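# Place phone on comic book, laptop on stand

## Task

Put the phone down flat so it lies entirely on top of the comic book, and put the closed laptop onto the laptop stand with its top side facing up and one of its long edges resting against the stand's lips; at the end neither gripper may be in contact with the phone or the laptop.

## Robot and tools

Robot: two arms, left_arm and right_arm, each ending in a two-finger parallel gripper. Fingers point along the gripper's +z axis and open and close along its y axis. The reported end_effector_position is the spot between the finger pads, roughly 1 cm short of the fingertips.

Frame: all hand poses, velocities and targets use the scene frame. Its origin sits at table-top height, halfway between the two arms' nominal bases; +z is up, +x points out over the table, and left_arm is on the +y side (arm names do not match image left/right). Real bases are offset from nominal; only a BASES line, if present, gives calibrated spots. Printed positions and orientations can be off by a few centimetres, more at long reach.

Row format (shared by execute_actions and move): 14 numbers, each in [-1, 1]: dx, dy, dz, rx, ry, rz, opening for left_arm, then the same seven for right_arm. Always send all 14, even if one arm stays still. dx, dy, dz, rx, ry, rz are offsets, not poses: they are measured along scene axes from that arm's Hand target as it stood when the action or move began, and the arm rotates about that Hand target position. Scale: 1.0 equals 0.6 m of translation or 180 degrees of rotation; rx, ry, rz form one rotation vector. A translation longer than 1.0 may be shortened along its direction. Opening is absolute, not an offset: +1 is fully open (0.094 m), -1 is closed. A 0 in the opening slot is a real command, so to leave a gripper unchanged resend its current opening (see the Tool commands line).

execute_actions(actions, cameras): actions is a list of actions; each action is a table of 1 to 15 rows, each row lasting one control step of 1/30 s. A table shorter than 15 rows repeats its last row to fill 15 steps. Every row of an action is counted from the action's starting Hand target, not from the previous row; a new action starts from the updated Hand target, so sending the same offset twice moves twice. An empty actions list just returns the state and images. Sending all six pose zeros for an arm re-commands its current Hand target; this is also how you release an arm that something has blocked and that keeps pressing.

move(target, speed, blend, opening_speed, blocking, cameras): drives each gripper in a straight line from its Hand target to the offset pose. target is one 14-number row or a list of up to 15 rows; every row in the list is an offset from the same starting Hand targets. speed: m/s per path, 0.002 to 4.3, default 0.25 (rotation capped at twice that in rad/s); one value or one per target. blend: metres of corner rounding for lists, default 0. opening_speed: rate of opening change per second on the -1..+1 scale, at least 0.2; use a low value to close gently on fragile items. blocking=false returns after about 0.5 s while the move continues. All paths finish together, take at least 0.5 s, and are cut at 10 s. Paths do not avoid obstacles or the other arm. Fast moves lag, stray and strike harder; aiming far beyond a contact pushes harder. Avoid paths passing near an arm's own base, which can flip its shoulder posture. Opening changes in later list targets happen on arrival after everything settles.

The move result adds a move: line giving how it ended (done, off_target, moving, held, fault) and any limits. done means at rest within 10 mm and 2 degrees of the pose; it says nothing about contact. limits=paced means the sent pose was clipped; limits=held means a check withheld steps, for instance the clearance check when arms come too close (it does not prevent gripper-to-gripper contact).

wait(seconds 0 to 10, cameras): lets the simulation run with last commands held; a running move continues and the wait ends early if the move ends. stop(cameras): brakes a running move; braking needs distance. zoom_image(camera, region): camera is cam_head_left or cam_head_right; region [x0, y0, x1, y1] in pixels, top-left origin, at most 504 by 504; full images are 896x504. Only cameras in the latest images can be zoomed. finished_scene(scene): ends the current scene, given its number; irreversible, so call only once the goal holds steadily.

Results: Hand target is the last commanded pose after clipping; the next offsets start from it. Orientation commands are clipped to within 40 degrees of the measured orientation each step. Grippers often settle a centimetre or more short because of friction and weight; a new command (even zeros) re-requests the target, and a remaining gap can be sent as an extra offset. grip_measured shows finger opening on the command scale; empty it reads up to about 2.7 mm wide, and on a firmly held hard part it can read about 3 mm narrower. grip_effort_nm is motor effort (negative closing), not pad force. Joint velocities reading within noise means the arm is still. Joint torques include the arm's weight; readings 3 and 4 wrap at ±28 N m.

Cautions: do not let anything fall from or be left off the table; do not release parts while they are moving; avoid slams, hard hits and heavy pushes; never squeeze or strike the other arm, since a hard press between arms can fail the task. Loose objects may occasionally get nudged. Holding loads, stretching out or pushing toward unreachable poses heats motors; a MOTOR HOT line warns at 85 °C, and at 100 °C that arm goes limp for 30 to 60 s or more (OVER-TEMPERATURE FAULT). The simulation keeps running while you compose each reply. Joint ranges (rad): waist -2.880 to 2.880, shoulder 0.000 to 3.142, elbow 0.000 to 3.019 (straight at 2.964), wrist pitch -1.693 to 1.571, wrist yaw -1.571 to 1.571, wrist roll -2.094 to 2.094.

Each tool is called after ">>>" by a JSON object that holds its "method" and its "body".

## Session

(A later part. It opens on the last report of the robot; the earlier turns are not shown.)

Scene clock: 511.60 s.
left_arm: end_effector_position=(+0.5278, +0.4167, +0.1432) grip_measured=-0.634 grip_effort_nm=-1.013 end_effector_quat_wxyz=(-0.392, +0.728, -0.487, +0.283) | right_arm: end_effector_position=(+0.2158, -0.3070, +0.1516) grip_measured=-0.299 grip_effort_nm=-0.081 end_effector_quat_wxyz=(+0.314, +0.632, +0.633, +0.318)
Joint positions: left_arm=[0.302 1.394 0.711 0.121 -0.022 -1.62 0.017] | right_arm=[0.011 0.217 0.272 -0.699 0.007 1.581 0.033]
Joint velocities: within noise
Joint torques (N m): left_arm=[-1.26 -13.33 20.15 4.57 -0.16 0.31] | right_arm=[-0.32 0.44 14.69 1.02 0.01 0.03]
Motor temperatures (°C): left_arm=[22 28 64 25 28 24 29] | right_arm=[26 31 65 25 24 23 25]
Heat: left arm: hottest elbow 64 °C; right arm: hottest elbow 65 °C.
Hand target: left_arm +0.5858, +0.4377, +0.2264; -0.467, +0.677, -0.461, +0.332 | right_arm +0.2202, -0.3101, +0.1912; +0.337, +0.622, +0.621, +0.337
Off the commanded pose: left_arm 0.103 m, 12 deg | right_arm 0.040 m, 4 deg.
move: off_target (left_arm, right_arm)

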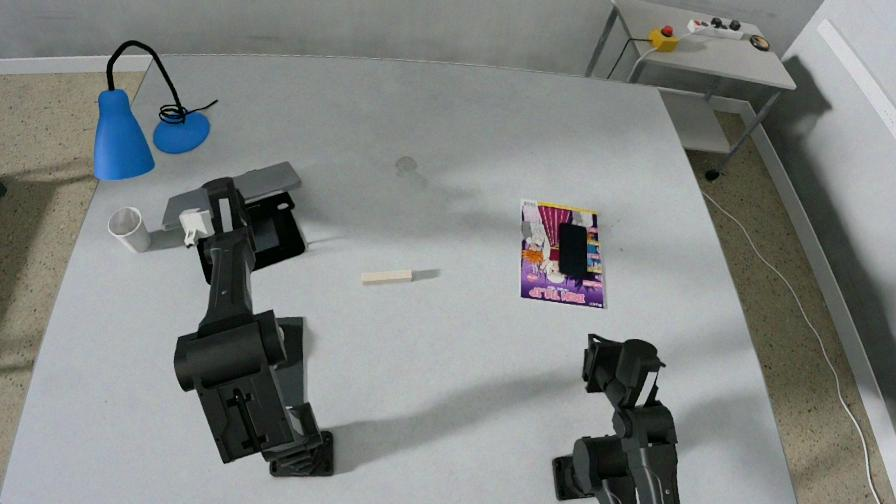

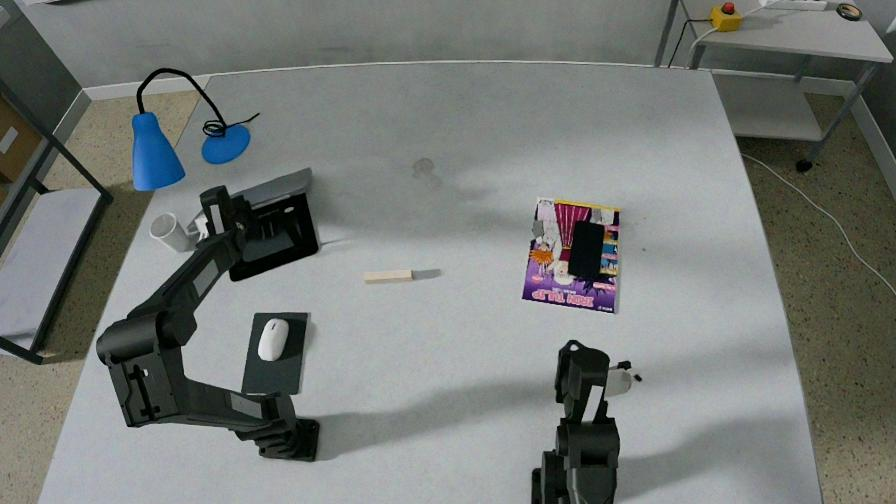

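>>> {"method": "move", "body": {"target": [[0.02,0.008,-0.025,0,0,0,-0.95,0,0,0,0,0,0,-0.3],[0.02,0.008,-0.025,0,0,0,-0.4,0,0,0,0,0,0,-0.3]], "speed": 0.06, "opening_speed": 0.3}}

>>> {"method": "zoom_image", "body": {"camera": "cam_head_left", "region": [160, 120, 360, 300]}}

>>> {"method": "zoom_image", "body": {"camera": "cam_head_right", "region": [160, 120, 360, 300]}}

Scene clock: 519.03 s.
left_arm: end_effector_position=(+0.5540, +0.4248, +0.1458) grip_measured=-0.402 grip_effort_nm=0.125 end_effector_quat_wxyz=(-0.410, +0.716, -0.481, +0.298) | right_arm: end_effector_position=(+0.2158, -0.3070, +0.1516) grip_measured=-0.299 grip_effort_nm=-0.085 end_effector_quat_wxyz=(+0.314, +0.632, +0.633, +0.318)
Joint positions: left_arm=[0.302 1.465 0.756 0.201 -0.017 -1.618 0.028] | right_arm=[0.011 0.217 0.272 -0.699 0.007 1.581 0.033]
Joint velocities: within noise
Joint torques (N m): left_arm=[-1.08 -13.74 18.4 3.6 -0.23 0.26] | right_arm=[-0.26 0.38 14.71 1.03 0.01 0.03]
Motor temperatures (°C): left_arm=[22 28 63 25 28 24 29] | right_arm=[26 31 65 25 24 23 25]
Heat: left arm: hottest elbow 63 °C; right arm: hottest elbow 65 °C.
Hand target: left_arm +0.5977, +0.4425, +0.2112; -0.467, +0.677, -0.461, +0.332 | right_arm +0.2202, -0.3101, +0.1912; +0.337, +0.622, +0.621, +0.337
Off the commanded pose: left_arm 0.081 m, 9 deg | right_arm 0.040 m, 4 deg.
move: off_target (left_arm, right_arm); target 2's new opening was sent with left_arm's hand 0.094 m and 11 deg from that target

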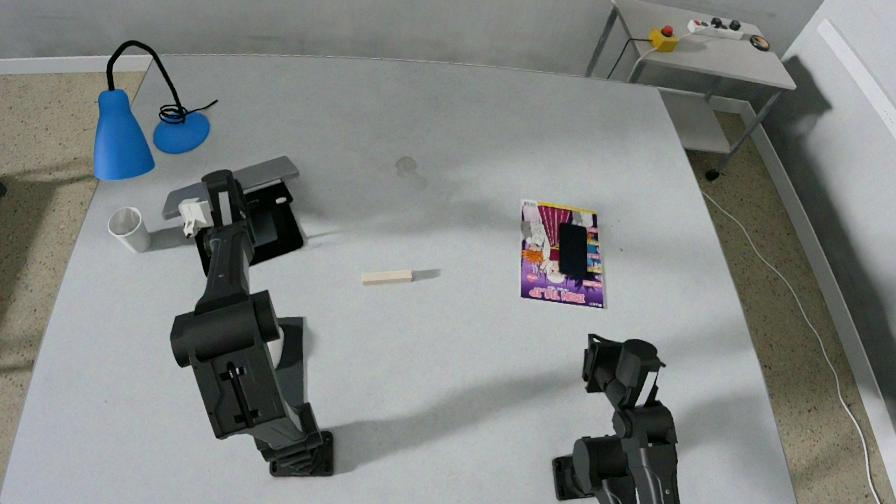

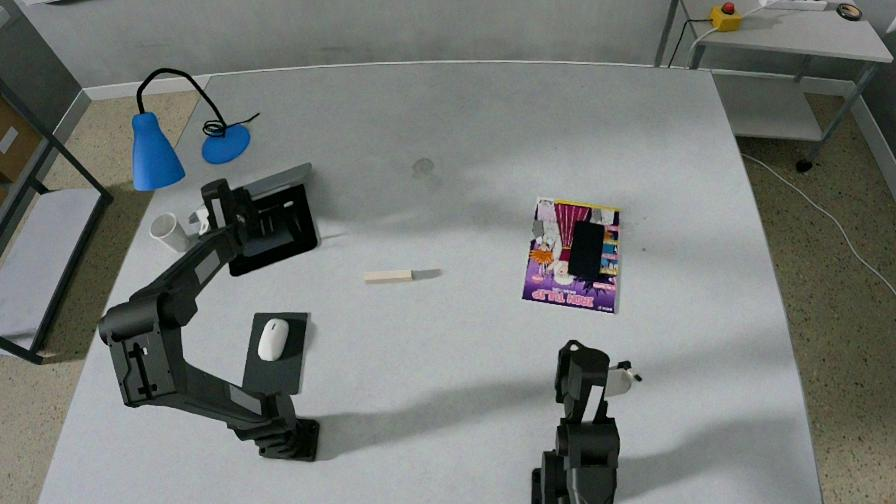

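Scaled by 2.520.

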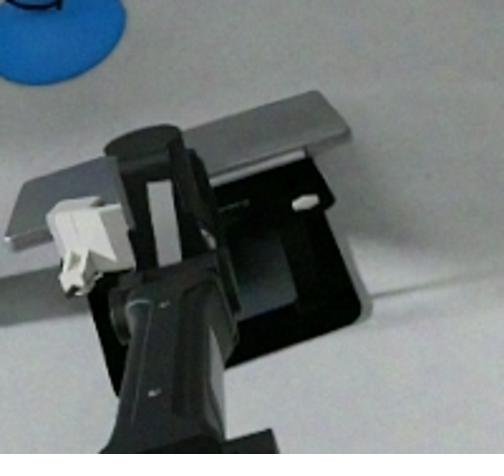

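Scaled by 2.520.

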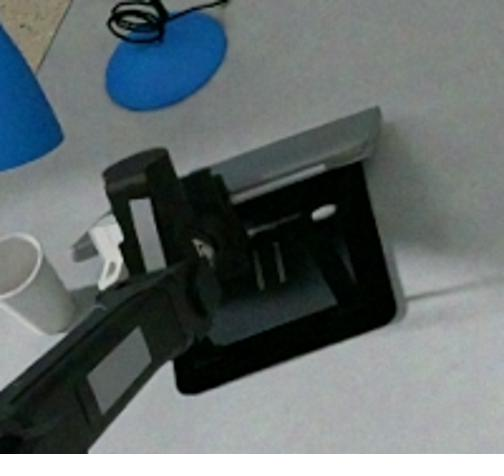

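>>> {"method": "move", "body": {"target": [[-0.056,-0.022,-0.01,0,0,0,-0.4,0,0,0,0,0,0,-0.3],[-0.117,-0.047,0.0,0,0,0,-0.4,0,0,0,0,0,0,-0.3]], "speed": 0.08}}

>>> {"method": "zoom_image", "body": {"camera": "cam_head_left", "region": [160, 120, 360, 300]}}

>>> {"method": "zoom_image", "body": {"camera": "cam_head_right", "region": [160, 120, 360, 300]}}

Scene clock: 524.07 s.
left_arm: end_effector_position=(+0.5236, +0.4159, +0.2014) grip_measured=-0.401 grip_effort_nm=0.061 end_effector_quat_wxyz=(-0.457, +0.687, -0.461, +0.327) | right_arm: end_effector_position=(+0.2158, -0.3070, +0.1516) grip_measured=-0.299 grip_effort_nm=-0.081 end_effector_quat_wxyz=(+0.314, +0.632, +0.633, +0.318)
Joint positions: left_arm=[0.302 1.29 0.673 0.24 -0.025 -1.612 0.028] | right_arm=[0.011 0.217 0.272 -0.699 0.007 1.581 0.033]
Joint velocities: within noise
Joint torques (N m): left_arm=[-2.43 -11.05 10.55 2.5 -0.18 0.18] | right_arm=[-0.38 0.38 14.72 1.03 0 0.03]
Motor temperatures (°C): left_arm=[22 28 62 25 28 24 29] | right_arm=[26 31 65 25 24 23 25]
Heat: left arm: hottest elbow 62 °C; right arm: hottest elbow 65 °C.
Hand target: left_arm +0.5275, +0.4143, +0.2112; -0.467, +0.677, -0.461, +0.332 | right_arm +0.2202, -0.3101, +0.1912; +0.337, +0.622, +0.621, +0.337
Off the commanded pose: left_arm 0.011 m, 2 deg | right_arm 0.040 m, 4 deg.
move: off_target (left_arm, right_arm)

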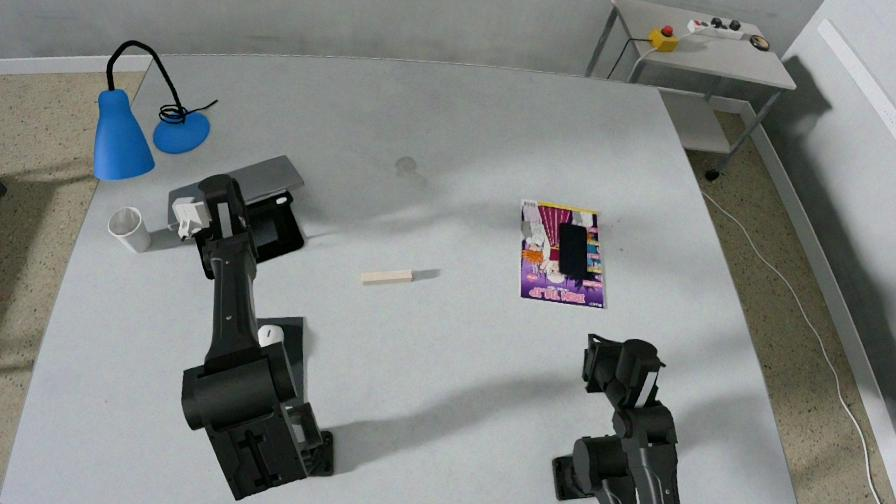

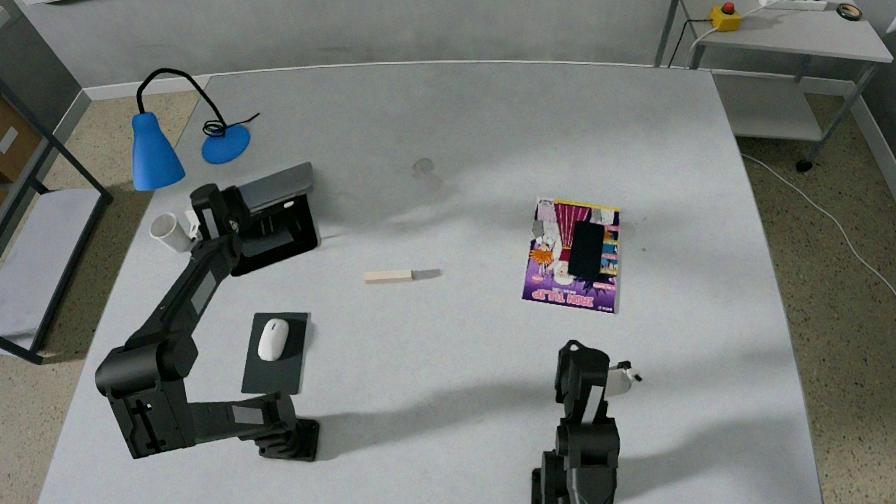

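Scaled by 2.520.

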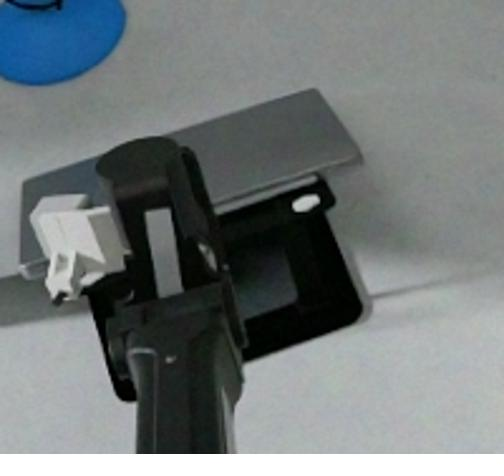

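Scaled by 2.520.

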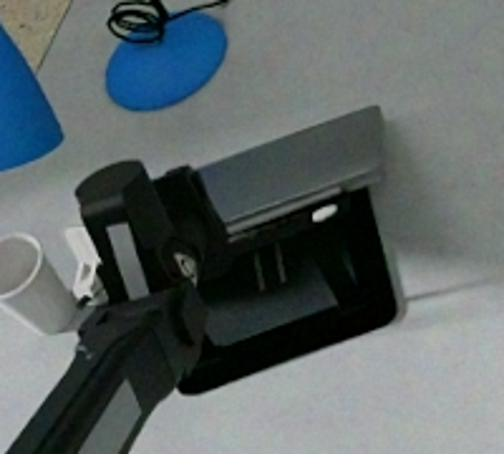

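>>> {"method": "move", "body": {"target": [[0.02,0.008,-0.1,0,0,0,-0.4,0,0,0,0,0,0,-0.3]], "speed": 0.08}}

>>> {"method": "zoom_image", "body": {"camera": "cam_head_left", "region": [160, 120, 360, 300]}}

>>> {"method": "zoom_image", "body": {"camera": "cam_head_right", "region": [160, 120, 360, 300]}}

Scene clock: 530.70 s.
left_arm: end_effector_position=(+0.5408, +0.4218, +0.1626) grip_measured=-0.401 grip_effort_nm=0.061 end_effector_quat_wxyz=(-0.470, +0.677, -0.454, +0.337) | right_arm: end_effector_position=(+0.2158, -0.3070, +0.1516) grip_measured=-0.299 grip_effort_nm=-0.085 end_effector_quat_wxyz=(+0.314, +0.632, +0.633, +0.318)
Joint positions: left_arm=[0.302 1.438 0.65 0.45 -0.025 -1.611 0.028] | right_arm=[0.011 0.217 0.272 -0.699 0.007 1.581 0.033]
Joint velocities: within noise
Joint torques (N m): left_arm=[-1.96 -10.34 7.87 2.44 -0.05 0.2] | right_arm=[-0.26 0.44 14.71 1.05 0.01 0.03]
Motor temperatures (°C): left_arm=[22 28 59 25 28 24 29] | right_arm=[26 31 65 25 24 23 25]
Heat: left arm: hottest elbow 59 °C; right arm: hottest elbow 65 °C.
Hand target: left_arm +0.5397, +0.4192, +0.1514; -0.467, +0.677, -0.461, +0.332 | right_arm +0.2202, -0.3101, +0.1912; +0.337, +0.622, +0.621, +0.337
Off the commanded pose: left_arm 0.012 m, 1 deg | right_arm 0.040 m, 4 deg.
move: off_target (left_arm, right_arm)

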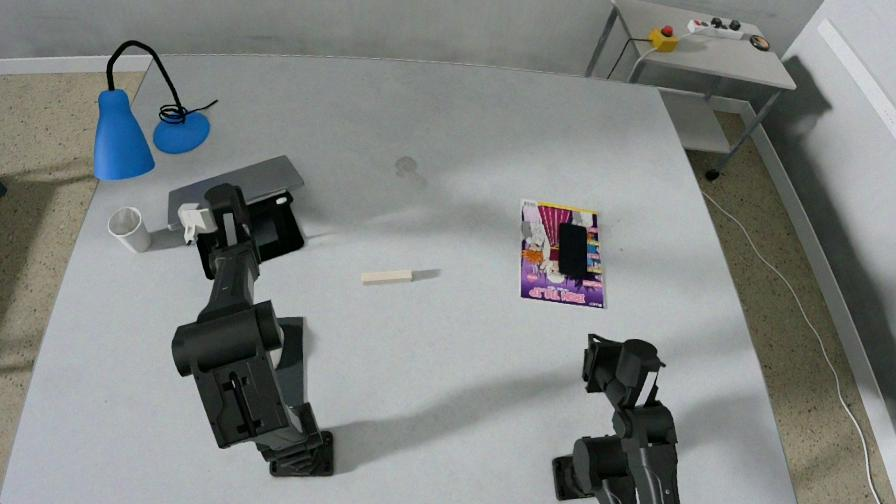

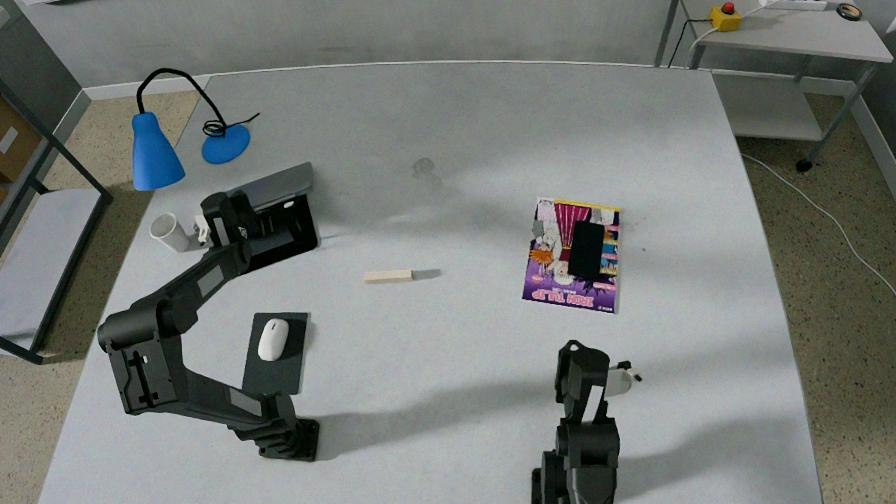

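Scaled by 2.520.

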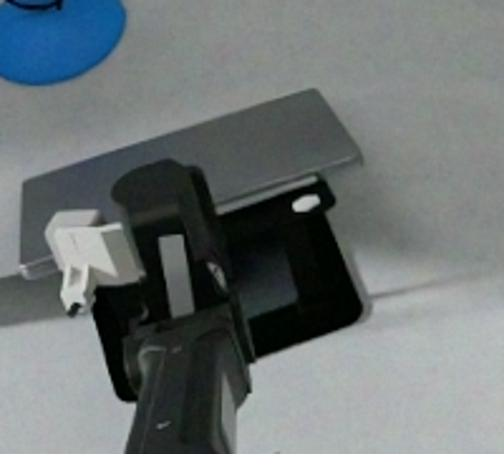

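Scaled by 2.520.

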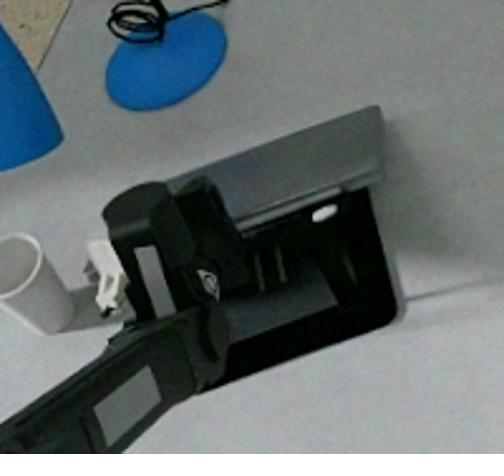

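>>> {"method": "move", "body": {"target": [[-0.1,-0.04,0.0,0,0,0,-0.4,0,0,0,0,0,0,-0.3],[-0.25,-0.1,0.12,0,0,0,-0.4,0,0,0,0,0,0,-0.3]], "speed": 0.1}}

>>> {"method": "zoom_image", "body": {"camera": "cam_head_left", "region": [160, 120, 360, 300]}}

>>> {"method": "zoom_image", "body": {"camera": "cam_head_right", "region": [160, 120, 360, 300]}}

Scene clock: 538.37 s.
left_arm: end_effector_position=(+0.3909, +0.3650, +0.2256) grip_measured=-0.401 grip_effort_nm=0.061 end_effector_quat_wxyz=(-0.471, +0.677, -0.460, +0.329) | right_arm: end_effector_position=(+0.2158, -0.3070, +0.1516) grip_measured=-0.299 grip_effort_nm=-0.085 end_effector_quat_wxyz=(+0.314, +0.632, +0.633, +0.318)
Joint positions: left_arm=[0.272 0.744 0.403 -0.005 -0.061 -1.605 0.028] | right_arm=[0.011 0.217 0.272 -0.699 0.007 1.581 0.033]
Joint velocities: within noise
Joint torques (N m): left_arm=[-2.96 -4.25 10.59 1.62 -0.17 -0.04] | right_arm=[-0.32 0.44 14.72 1.02 0.01 0.02]
Motor temperatures (°C): left_arm=[22 28 57 25 28 24 28] | right_arm=[26 31 65 25 24 23 25]
Heat: left arm: hottest elbow 57 °C; right arm: hottest elbow 65 °C.
Hand target: left_arm +0.3896, +0.3592, +0.2235; -0.467, +0.677, -0.461, +0.332 | right_arm +0.2202, -0.3101, +0.1912; +0.337, +0.622, +0.621, +0.337
Off the commanded pose: left_arm 0.006 m, 1 deg | right_arm 0.040 m, 4 deg.
move: off_target (right_arm)

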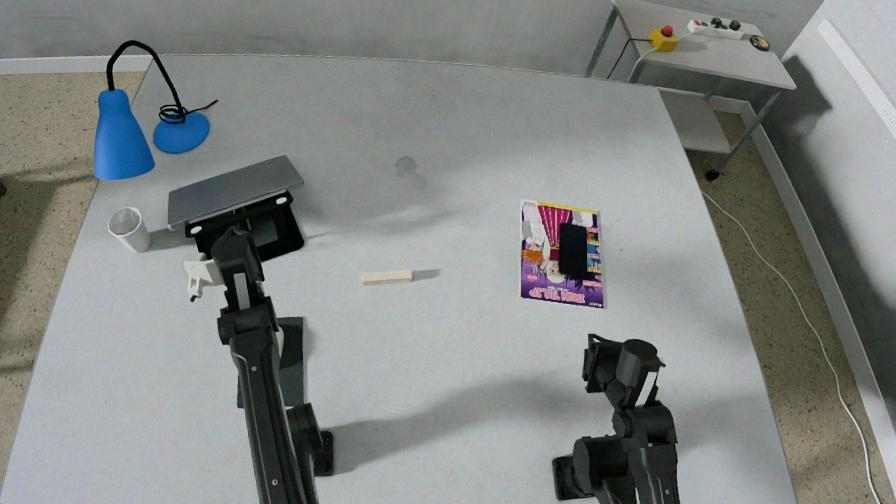

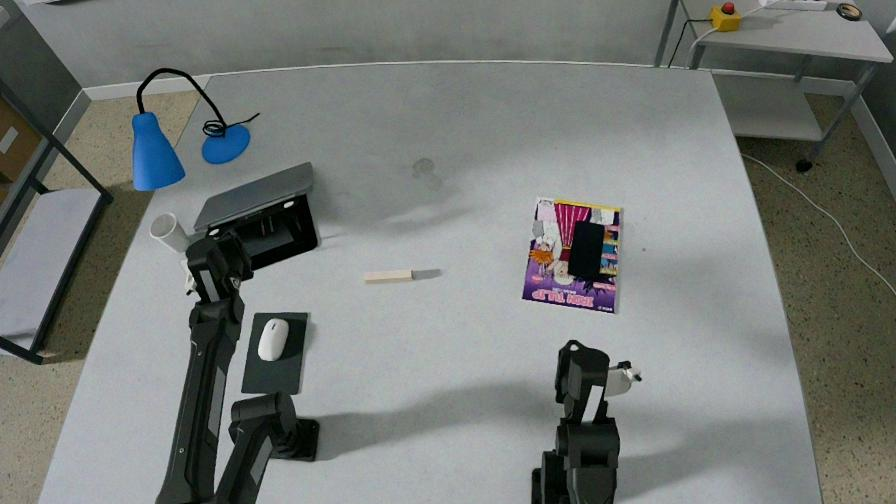

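Scaled by 2.520.

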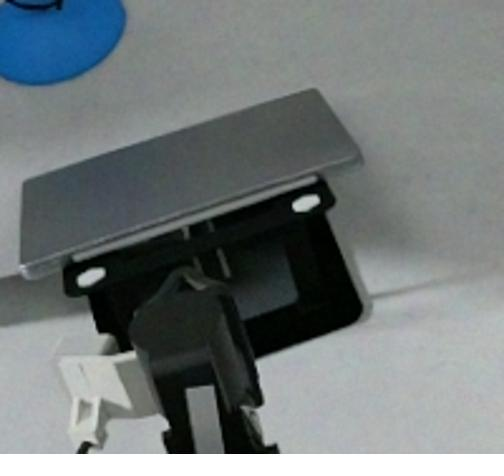

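Scaled by 2.520.

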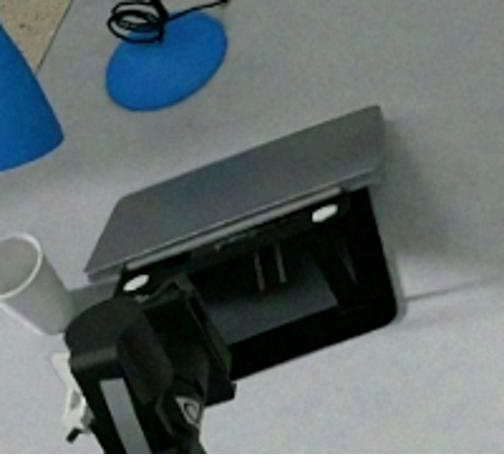

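>>> {"method": "move", "body": {"target": [[0.06,0.143,-0.02,-0.02,0.051,0,-0.95,0,0,0,0,0,0,-0.3],[0.1,0.155,-0.0925,-0.02,0.051,0,-0.95,0,0,0,0,0,0,-0.3],[0.19,0.19,-0.105,-0.02,0.051,0,-0.95,0,0,0,0,0,0,-0.3]], "speed": [0.2,0.12,0.06]}}

>>> {"method": "zoom_image", "body": {"camera": "cam_head_left", "region": [160, 120, 360, 300]}}

>>> {"method": "zoom_image", "body": {"camera": "cam_head_right", "region": [160, 120, 360, 300]}}

Scene clock: 549.90 s.
left_arm: end_effector_position=(+0.4576, +0.4589, +0.1189) grip_measured=-0.948 grip_effort_nm=-0.061 end_effector_quat_wxyz=(-0.368, +0.743, -0.492, +0.266) | right_arm: end_effector_position=(+0.2158, -0.3070, +0.1516) grip_measured=-0.299 grip_effort_nm=-0.076 end_effector_quat_wxyz=(+0.314, +0.632, +0.633, +0.318)
Joint positions: left_arm=[0.486 1.317 0.602 0.081 0.124 -1.521 0.002] | right_arm=[0.011 0.217 0.272 -0.699 0.007 1.581 0.033]
Joint velocities: within noise
Joint torques (N m): left_arm=[-2.84 -7.94 17.92 2.81 -0.03 0.06] | right_arm=[-0.32 0.44 14.72 1.01 0.01 0.02]
Motor temperatures (°C): left_arm=[22 27 54 25 28 24 28] | right_arm=[26 31 65 25 24 23 25]
Heat: left arm: hottest elbow 54 °C; right arm: hottest elbow 65 °C.
Hand target: left_arm +0.5036, +0.4732, +0.1604; -0.407, +0.716, -0.487, +0.291 | right_arm +0.2202, -0.3101, +0.1912; +0.337, +0.622, +0.621, +0.337
Off the commanded pose: left_arm 0.064 m, 6 deg | right_arm 0.040 m, 4 deg.
move: off_target (left_arm, right_arm)

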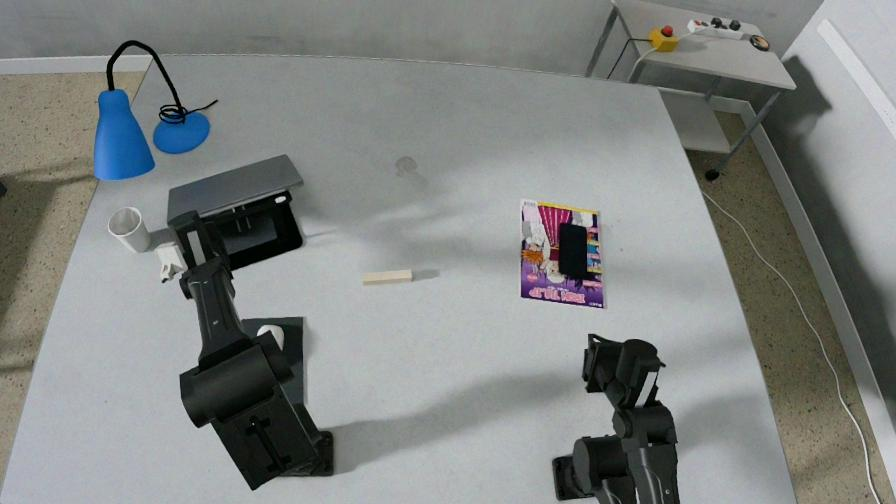

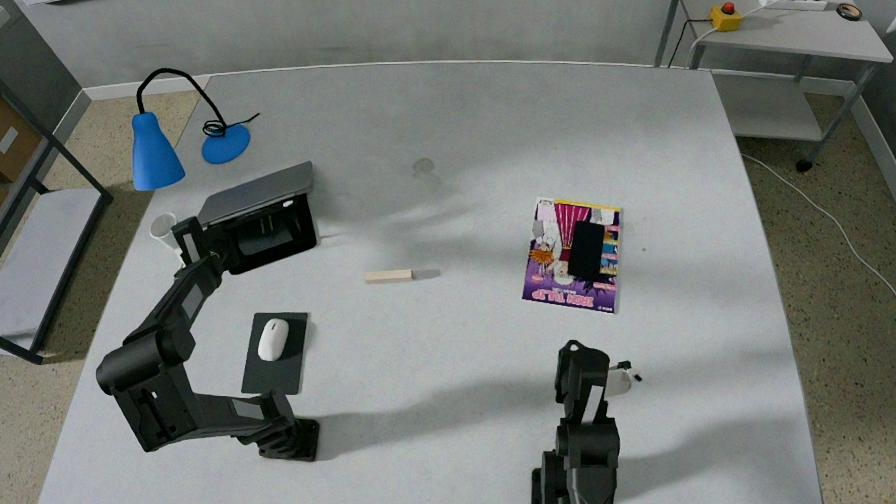

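Scaled by 2.520.

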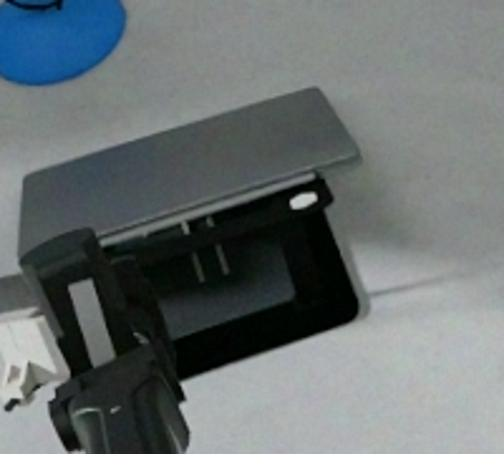

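Scaled by 2.520.

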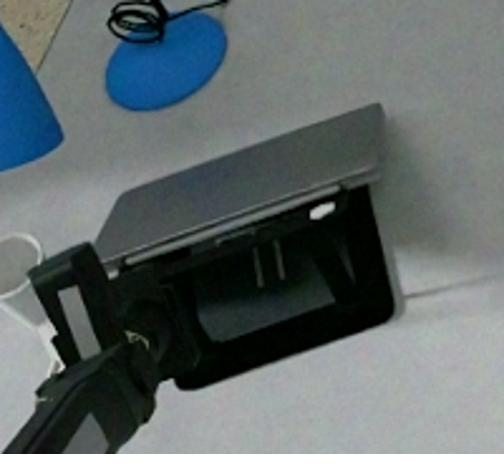

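>>> {"method": "move", "body": {"target": [[-0.08,-0.06,0.02,0,0,0,-0.95,0,0,0,0,0,0,-0.3],[-0.06,-0.06,0.06,0,0,0,-0.95,0,0,0,0,0,0,-0.3],[0.02,-0.03,0.05,0,0,0,-0.95,0,0,0,0,0,0,-0.3]], "speed": [0.15,0.12,0.06]}}

>>> {"method": "zoom_image", "body": {"camera": "cam_head_left", "region": [160, 120, 360, 300]}}

>>> {"method": "zoom_image", "body": {"camera": "cam_head_right", "region": [160, 120, 360, 300]}}

Scene clock: 554.63 s.
left_arm: end_effector_position=(+0.4856, +0.4485, +0.1566) grip_measured=-0.949 grip_effort_nm=-0.032 end_effector_quat_wxyz=(-0.380, +0.733, -0.494, +0.271) | right_arm: end_effector_position=(+0.2158, -0.3070, +0.1516) grip_measured=-0.299 grip_effort_nm=-0.085 end_effector_quat_wxyz=(+0.314, +0.632, +0.633, +0.318)
Joint positions: left_arm=[0.424 1.292 0.685 0.005 0.078 -1.543 0.002] | right_arm=[0.011 0.217 0.272 -0.699 0.007 1.581 0.033]
Joint velocities: within noise
Joint torques (N m): left_arm=[-2.32 -10.29 16.18 2.41 -0.16 -0.02] | right_arm=[-0.32 0.56 14.68 1.03 0.01 0.03]
Motor temperatures (°C): left_arm=[22 27 54 25 28 24 28] | right_arm=[26 31 65 25 24 23 25]
Heat: left arm: hottest elbow 54 °C; right arm: hottest elbow 65 °C.
Hand target: left_arm +0.5156, +0.4551, +0.1902; -0.407, +0.716, -0.487, +0.291 | right_arm +0.2202, -0.3101, +0.1912; +0.337, +0.622, +0.621, +0.337
Off the commanded pose: left_arm 0.046 m, 4 deg | right_arm 0.040 m, 4 deg.
move: off_target (left_arm, right_arm)

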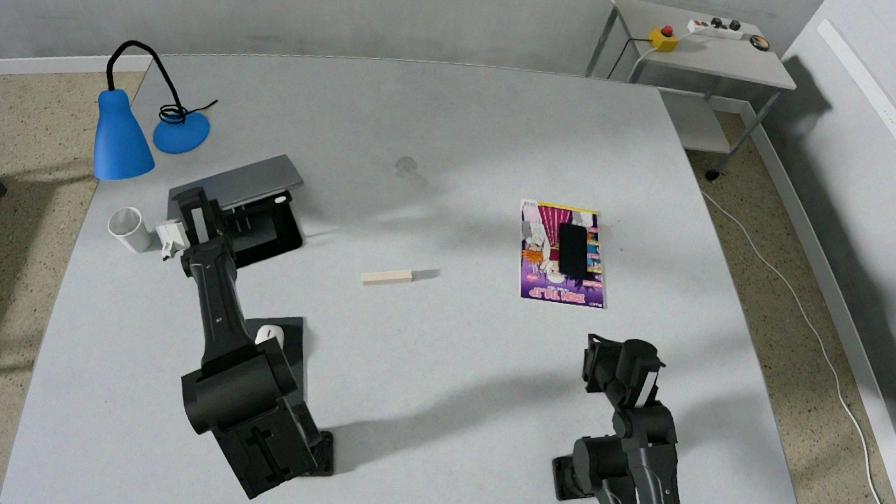

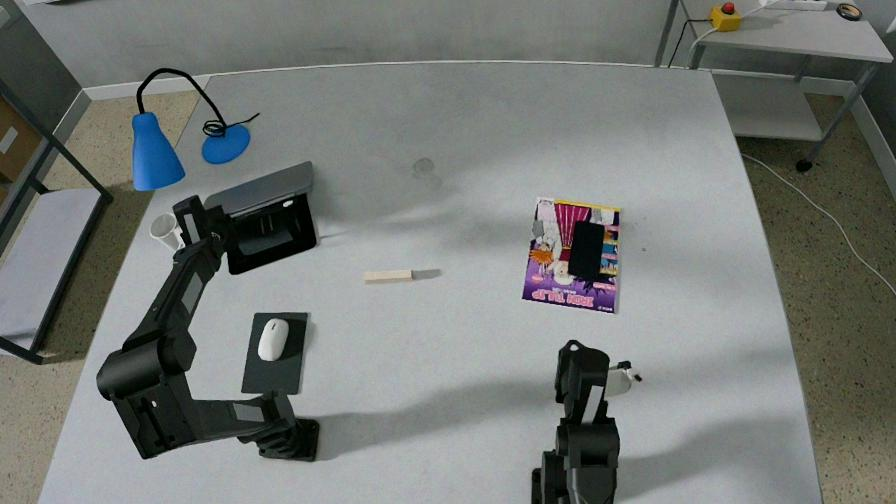

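Scaled by 2.520.

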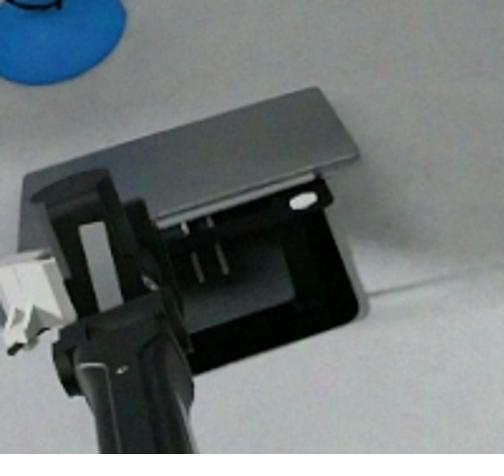

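Scaled by 2.520.

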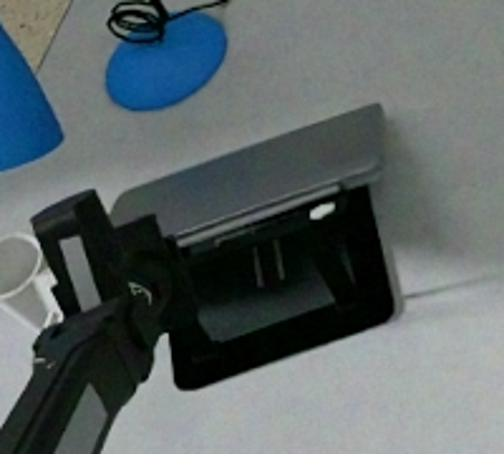

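>>> {"method": "move", "body": {"target": [[0.0,-0.01,-0.022,0,0,0,-0.95,0,0,0,0,0,0,-0.3],[0.08,0.012,-0.03,0,0,0,-0.95,0,0,0,0,0,0,-0.3]], "speed": 0.06}}

>>> {"method": "zoom_image", "body": {"camera": "cam_head_left", "region": [160, 120, 360, 300]}}

>>> {"method": "zoom_image", "body": {"camera": "cam_head_right", "region": [160, 120, 360, 300]}}

Scene clock: 559.33 s.
left_arm: end_effector_position=(+0.5226, +0.4556, +0.1438) grip_measured=-0.949 grip_effort_nm=-0.027 end_effector_quat_wxyz=(-0.383, +0.734, -0.493, +0.269) | right_arm: end_effector_position=(+0.2158, -0.3070, +0.1516) grip_measured=-0.299 grip_effort_nm=-0.081 end_effector_quat_wxyz=(+0.314, +0.632, +0.633, +0.318)
Joint positions: left_arm=[0.396 1.415 0.759 0.058 0.048 -1.559 0.002] | right_arm=[0.011 0.217 0.272 -0.699 0.007 1.581 0.033]
Joint velocities: within noise
Joint torques (N m): left_arm=[-2.84 -8.64 17.55 2.71 -0.12 -0.01] | right_arm=[-0.32 0.38 14.72 1.03 0 0.03]
Motor temperatures (°C): left_arm=[22 27 54 25 28 24 28] | right_arm=[26 31 66 25 24 23 25]
Heat: left arm: hottest elbow 54 °C; right arm: hottest elbow 66 °C.
Hand target: left_arm +0.5636, +0.4623, +0.1724; -0.407, +0.716, -0.487, +0.292 | right_arm +0.2202, -0.3101, +0.1912; +0.337, +0.622, +0.621, +0.337
Off the commanded pose: left_arm 0.050 m, 4 deg | right_arm 0.040 m, 4 deg.
move: off_target (left_arm, right_arm)

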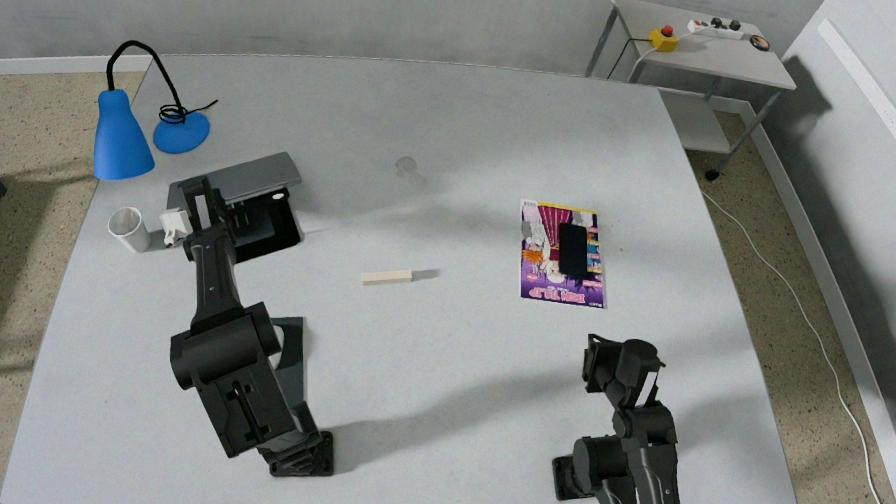

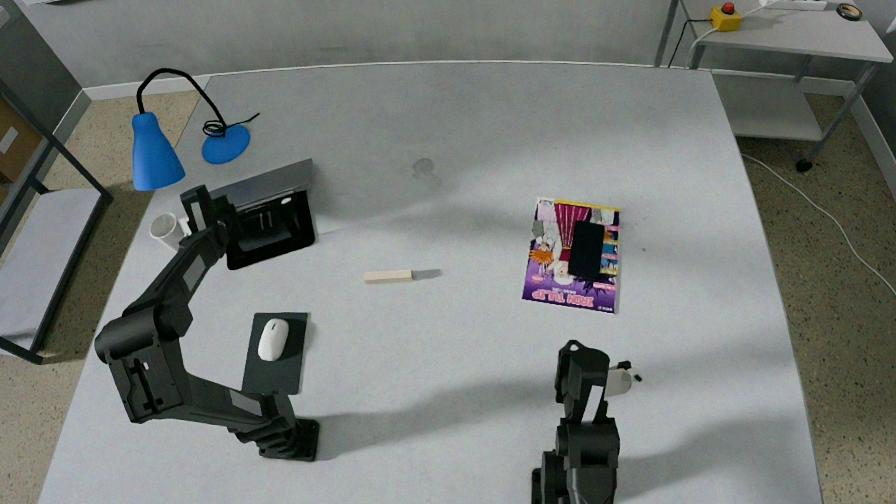

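Scaled by 2.520.

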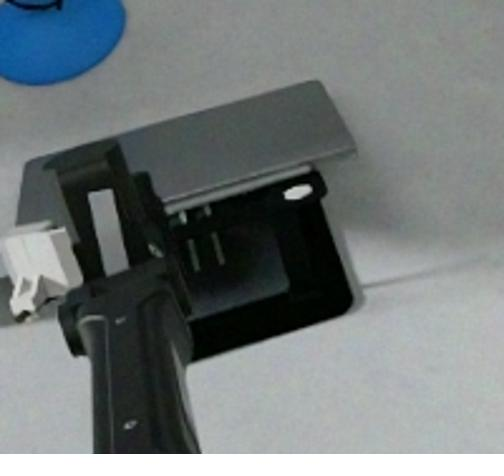

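Scaled by 2.520.

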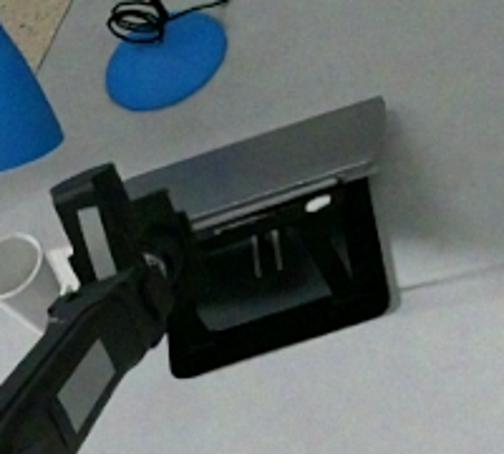

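>>> {"method": "move", "body": {"target": [[-0.12,-0.04,0.03,0,0,0,-0.95,0,0,0,0,0,0,-0.3],[-0.35,-0.2,0.1,0,0,0,-0.95,0,0,0,0,0,0,-0.3]], "speed": 0.2}}

>>> {"method": "zoom_image", "body": {"camera": "cam_head_left", "region": [150, 140, 320, 280]}}

>>> {"method": "zoom_image", "body": {"camera": "cam_head_right", "region": [160, 140, 330, 280]}}

>>> {"method": "zoom_image", "body": {"camera": "cam_head_left", "region": [160, 140, 310, 200]}}

>>> {"method": "zoom_image", "body": {"camera": "cam_head_right", "region": [190, 140, 330, 220]}}

Scene clock: 564.77 s.
left_arm: end_effector_position=(+0.3555, +0.3476, +0.2358) grip_measured=-0.949 grip_effort_nm=-0.027 end_effector_quat_wxyz=(-0.412, +0.715, -0.485, +0.289) | right_arm: end_effector_position=(+0.2158, -0.3070, +0.1516) grip_measured=-0.299 grip_effort_nm=-0.085 end_effector_quat_wxyz=(+0.314, +0.632, +0.633, +0.318)
Joint positions: left_arm=[0.246 0.603 0.488 -0.403 -0.077 -1.631 0.002] | right_arm=[0.011 0.217 0.272 -0.699 0.007 1.581 0.033]
Joint velocities: within noise
Joint torques (N m): left_arm=[-2.2 -2.84 10.82 1.59 -0.18 -0.04] | right_arm=[-0.32 0.5 14.71 1.03 0.01 0.03]
Motor temperatures (°C): left_arm=[22 27 54 24 28 24 28] | right_arm=[26 31 66 25 24 23 25]
Heat: left arm: hottest elbow 54 °C; right arm: hottest elbow 66 °C.
Hand target: left_arm +0.3536, +0.3423, +0.2323; -0.407, +0.716, -0.487, +0.291 | right_arm +0.2202, -0.3101, +0.1912; +0.337, +0.622, +0.621, +0.337
Off the commanded pose: left_arm 0.007 m, 1 deg | right_arm 0.040 m, 4 deg.
move: off_target (right_arm)

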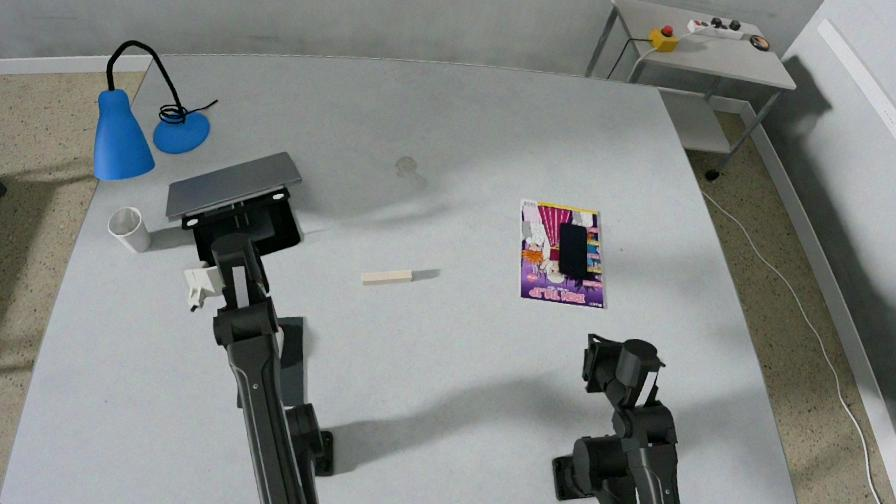

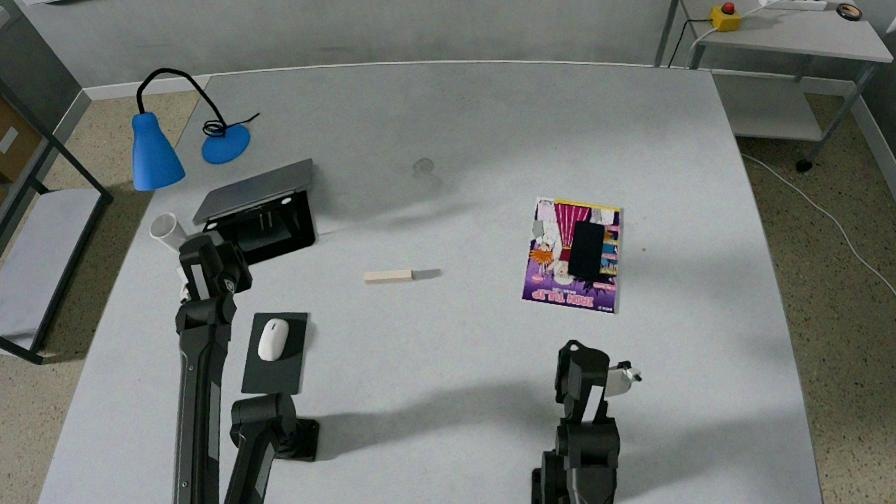

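Scaled by 2.965.

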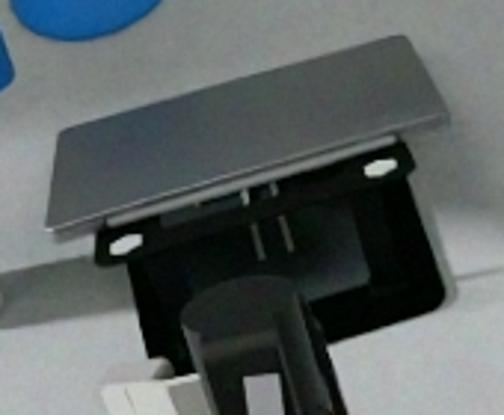

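Scaled by 2.965.

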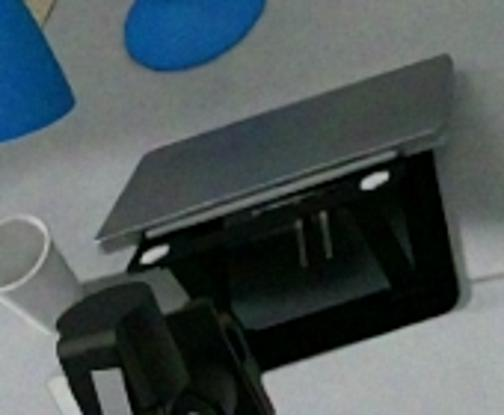

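Scaled by 3.360.

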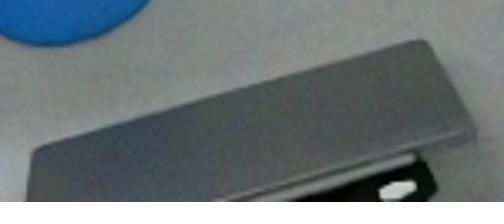

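Scaled by 3.600.

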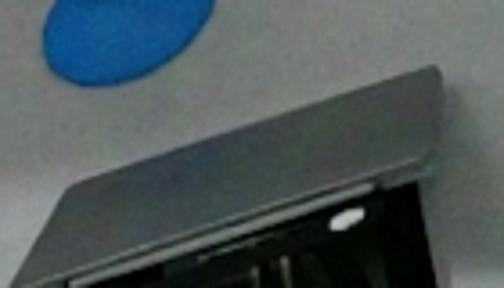

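>>> {"method": "finished_scene", "body": {"scene": 2}}

The scene is finished: the task was done.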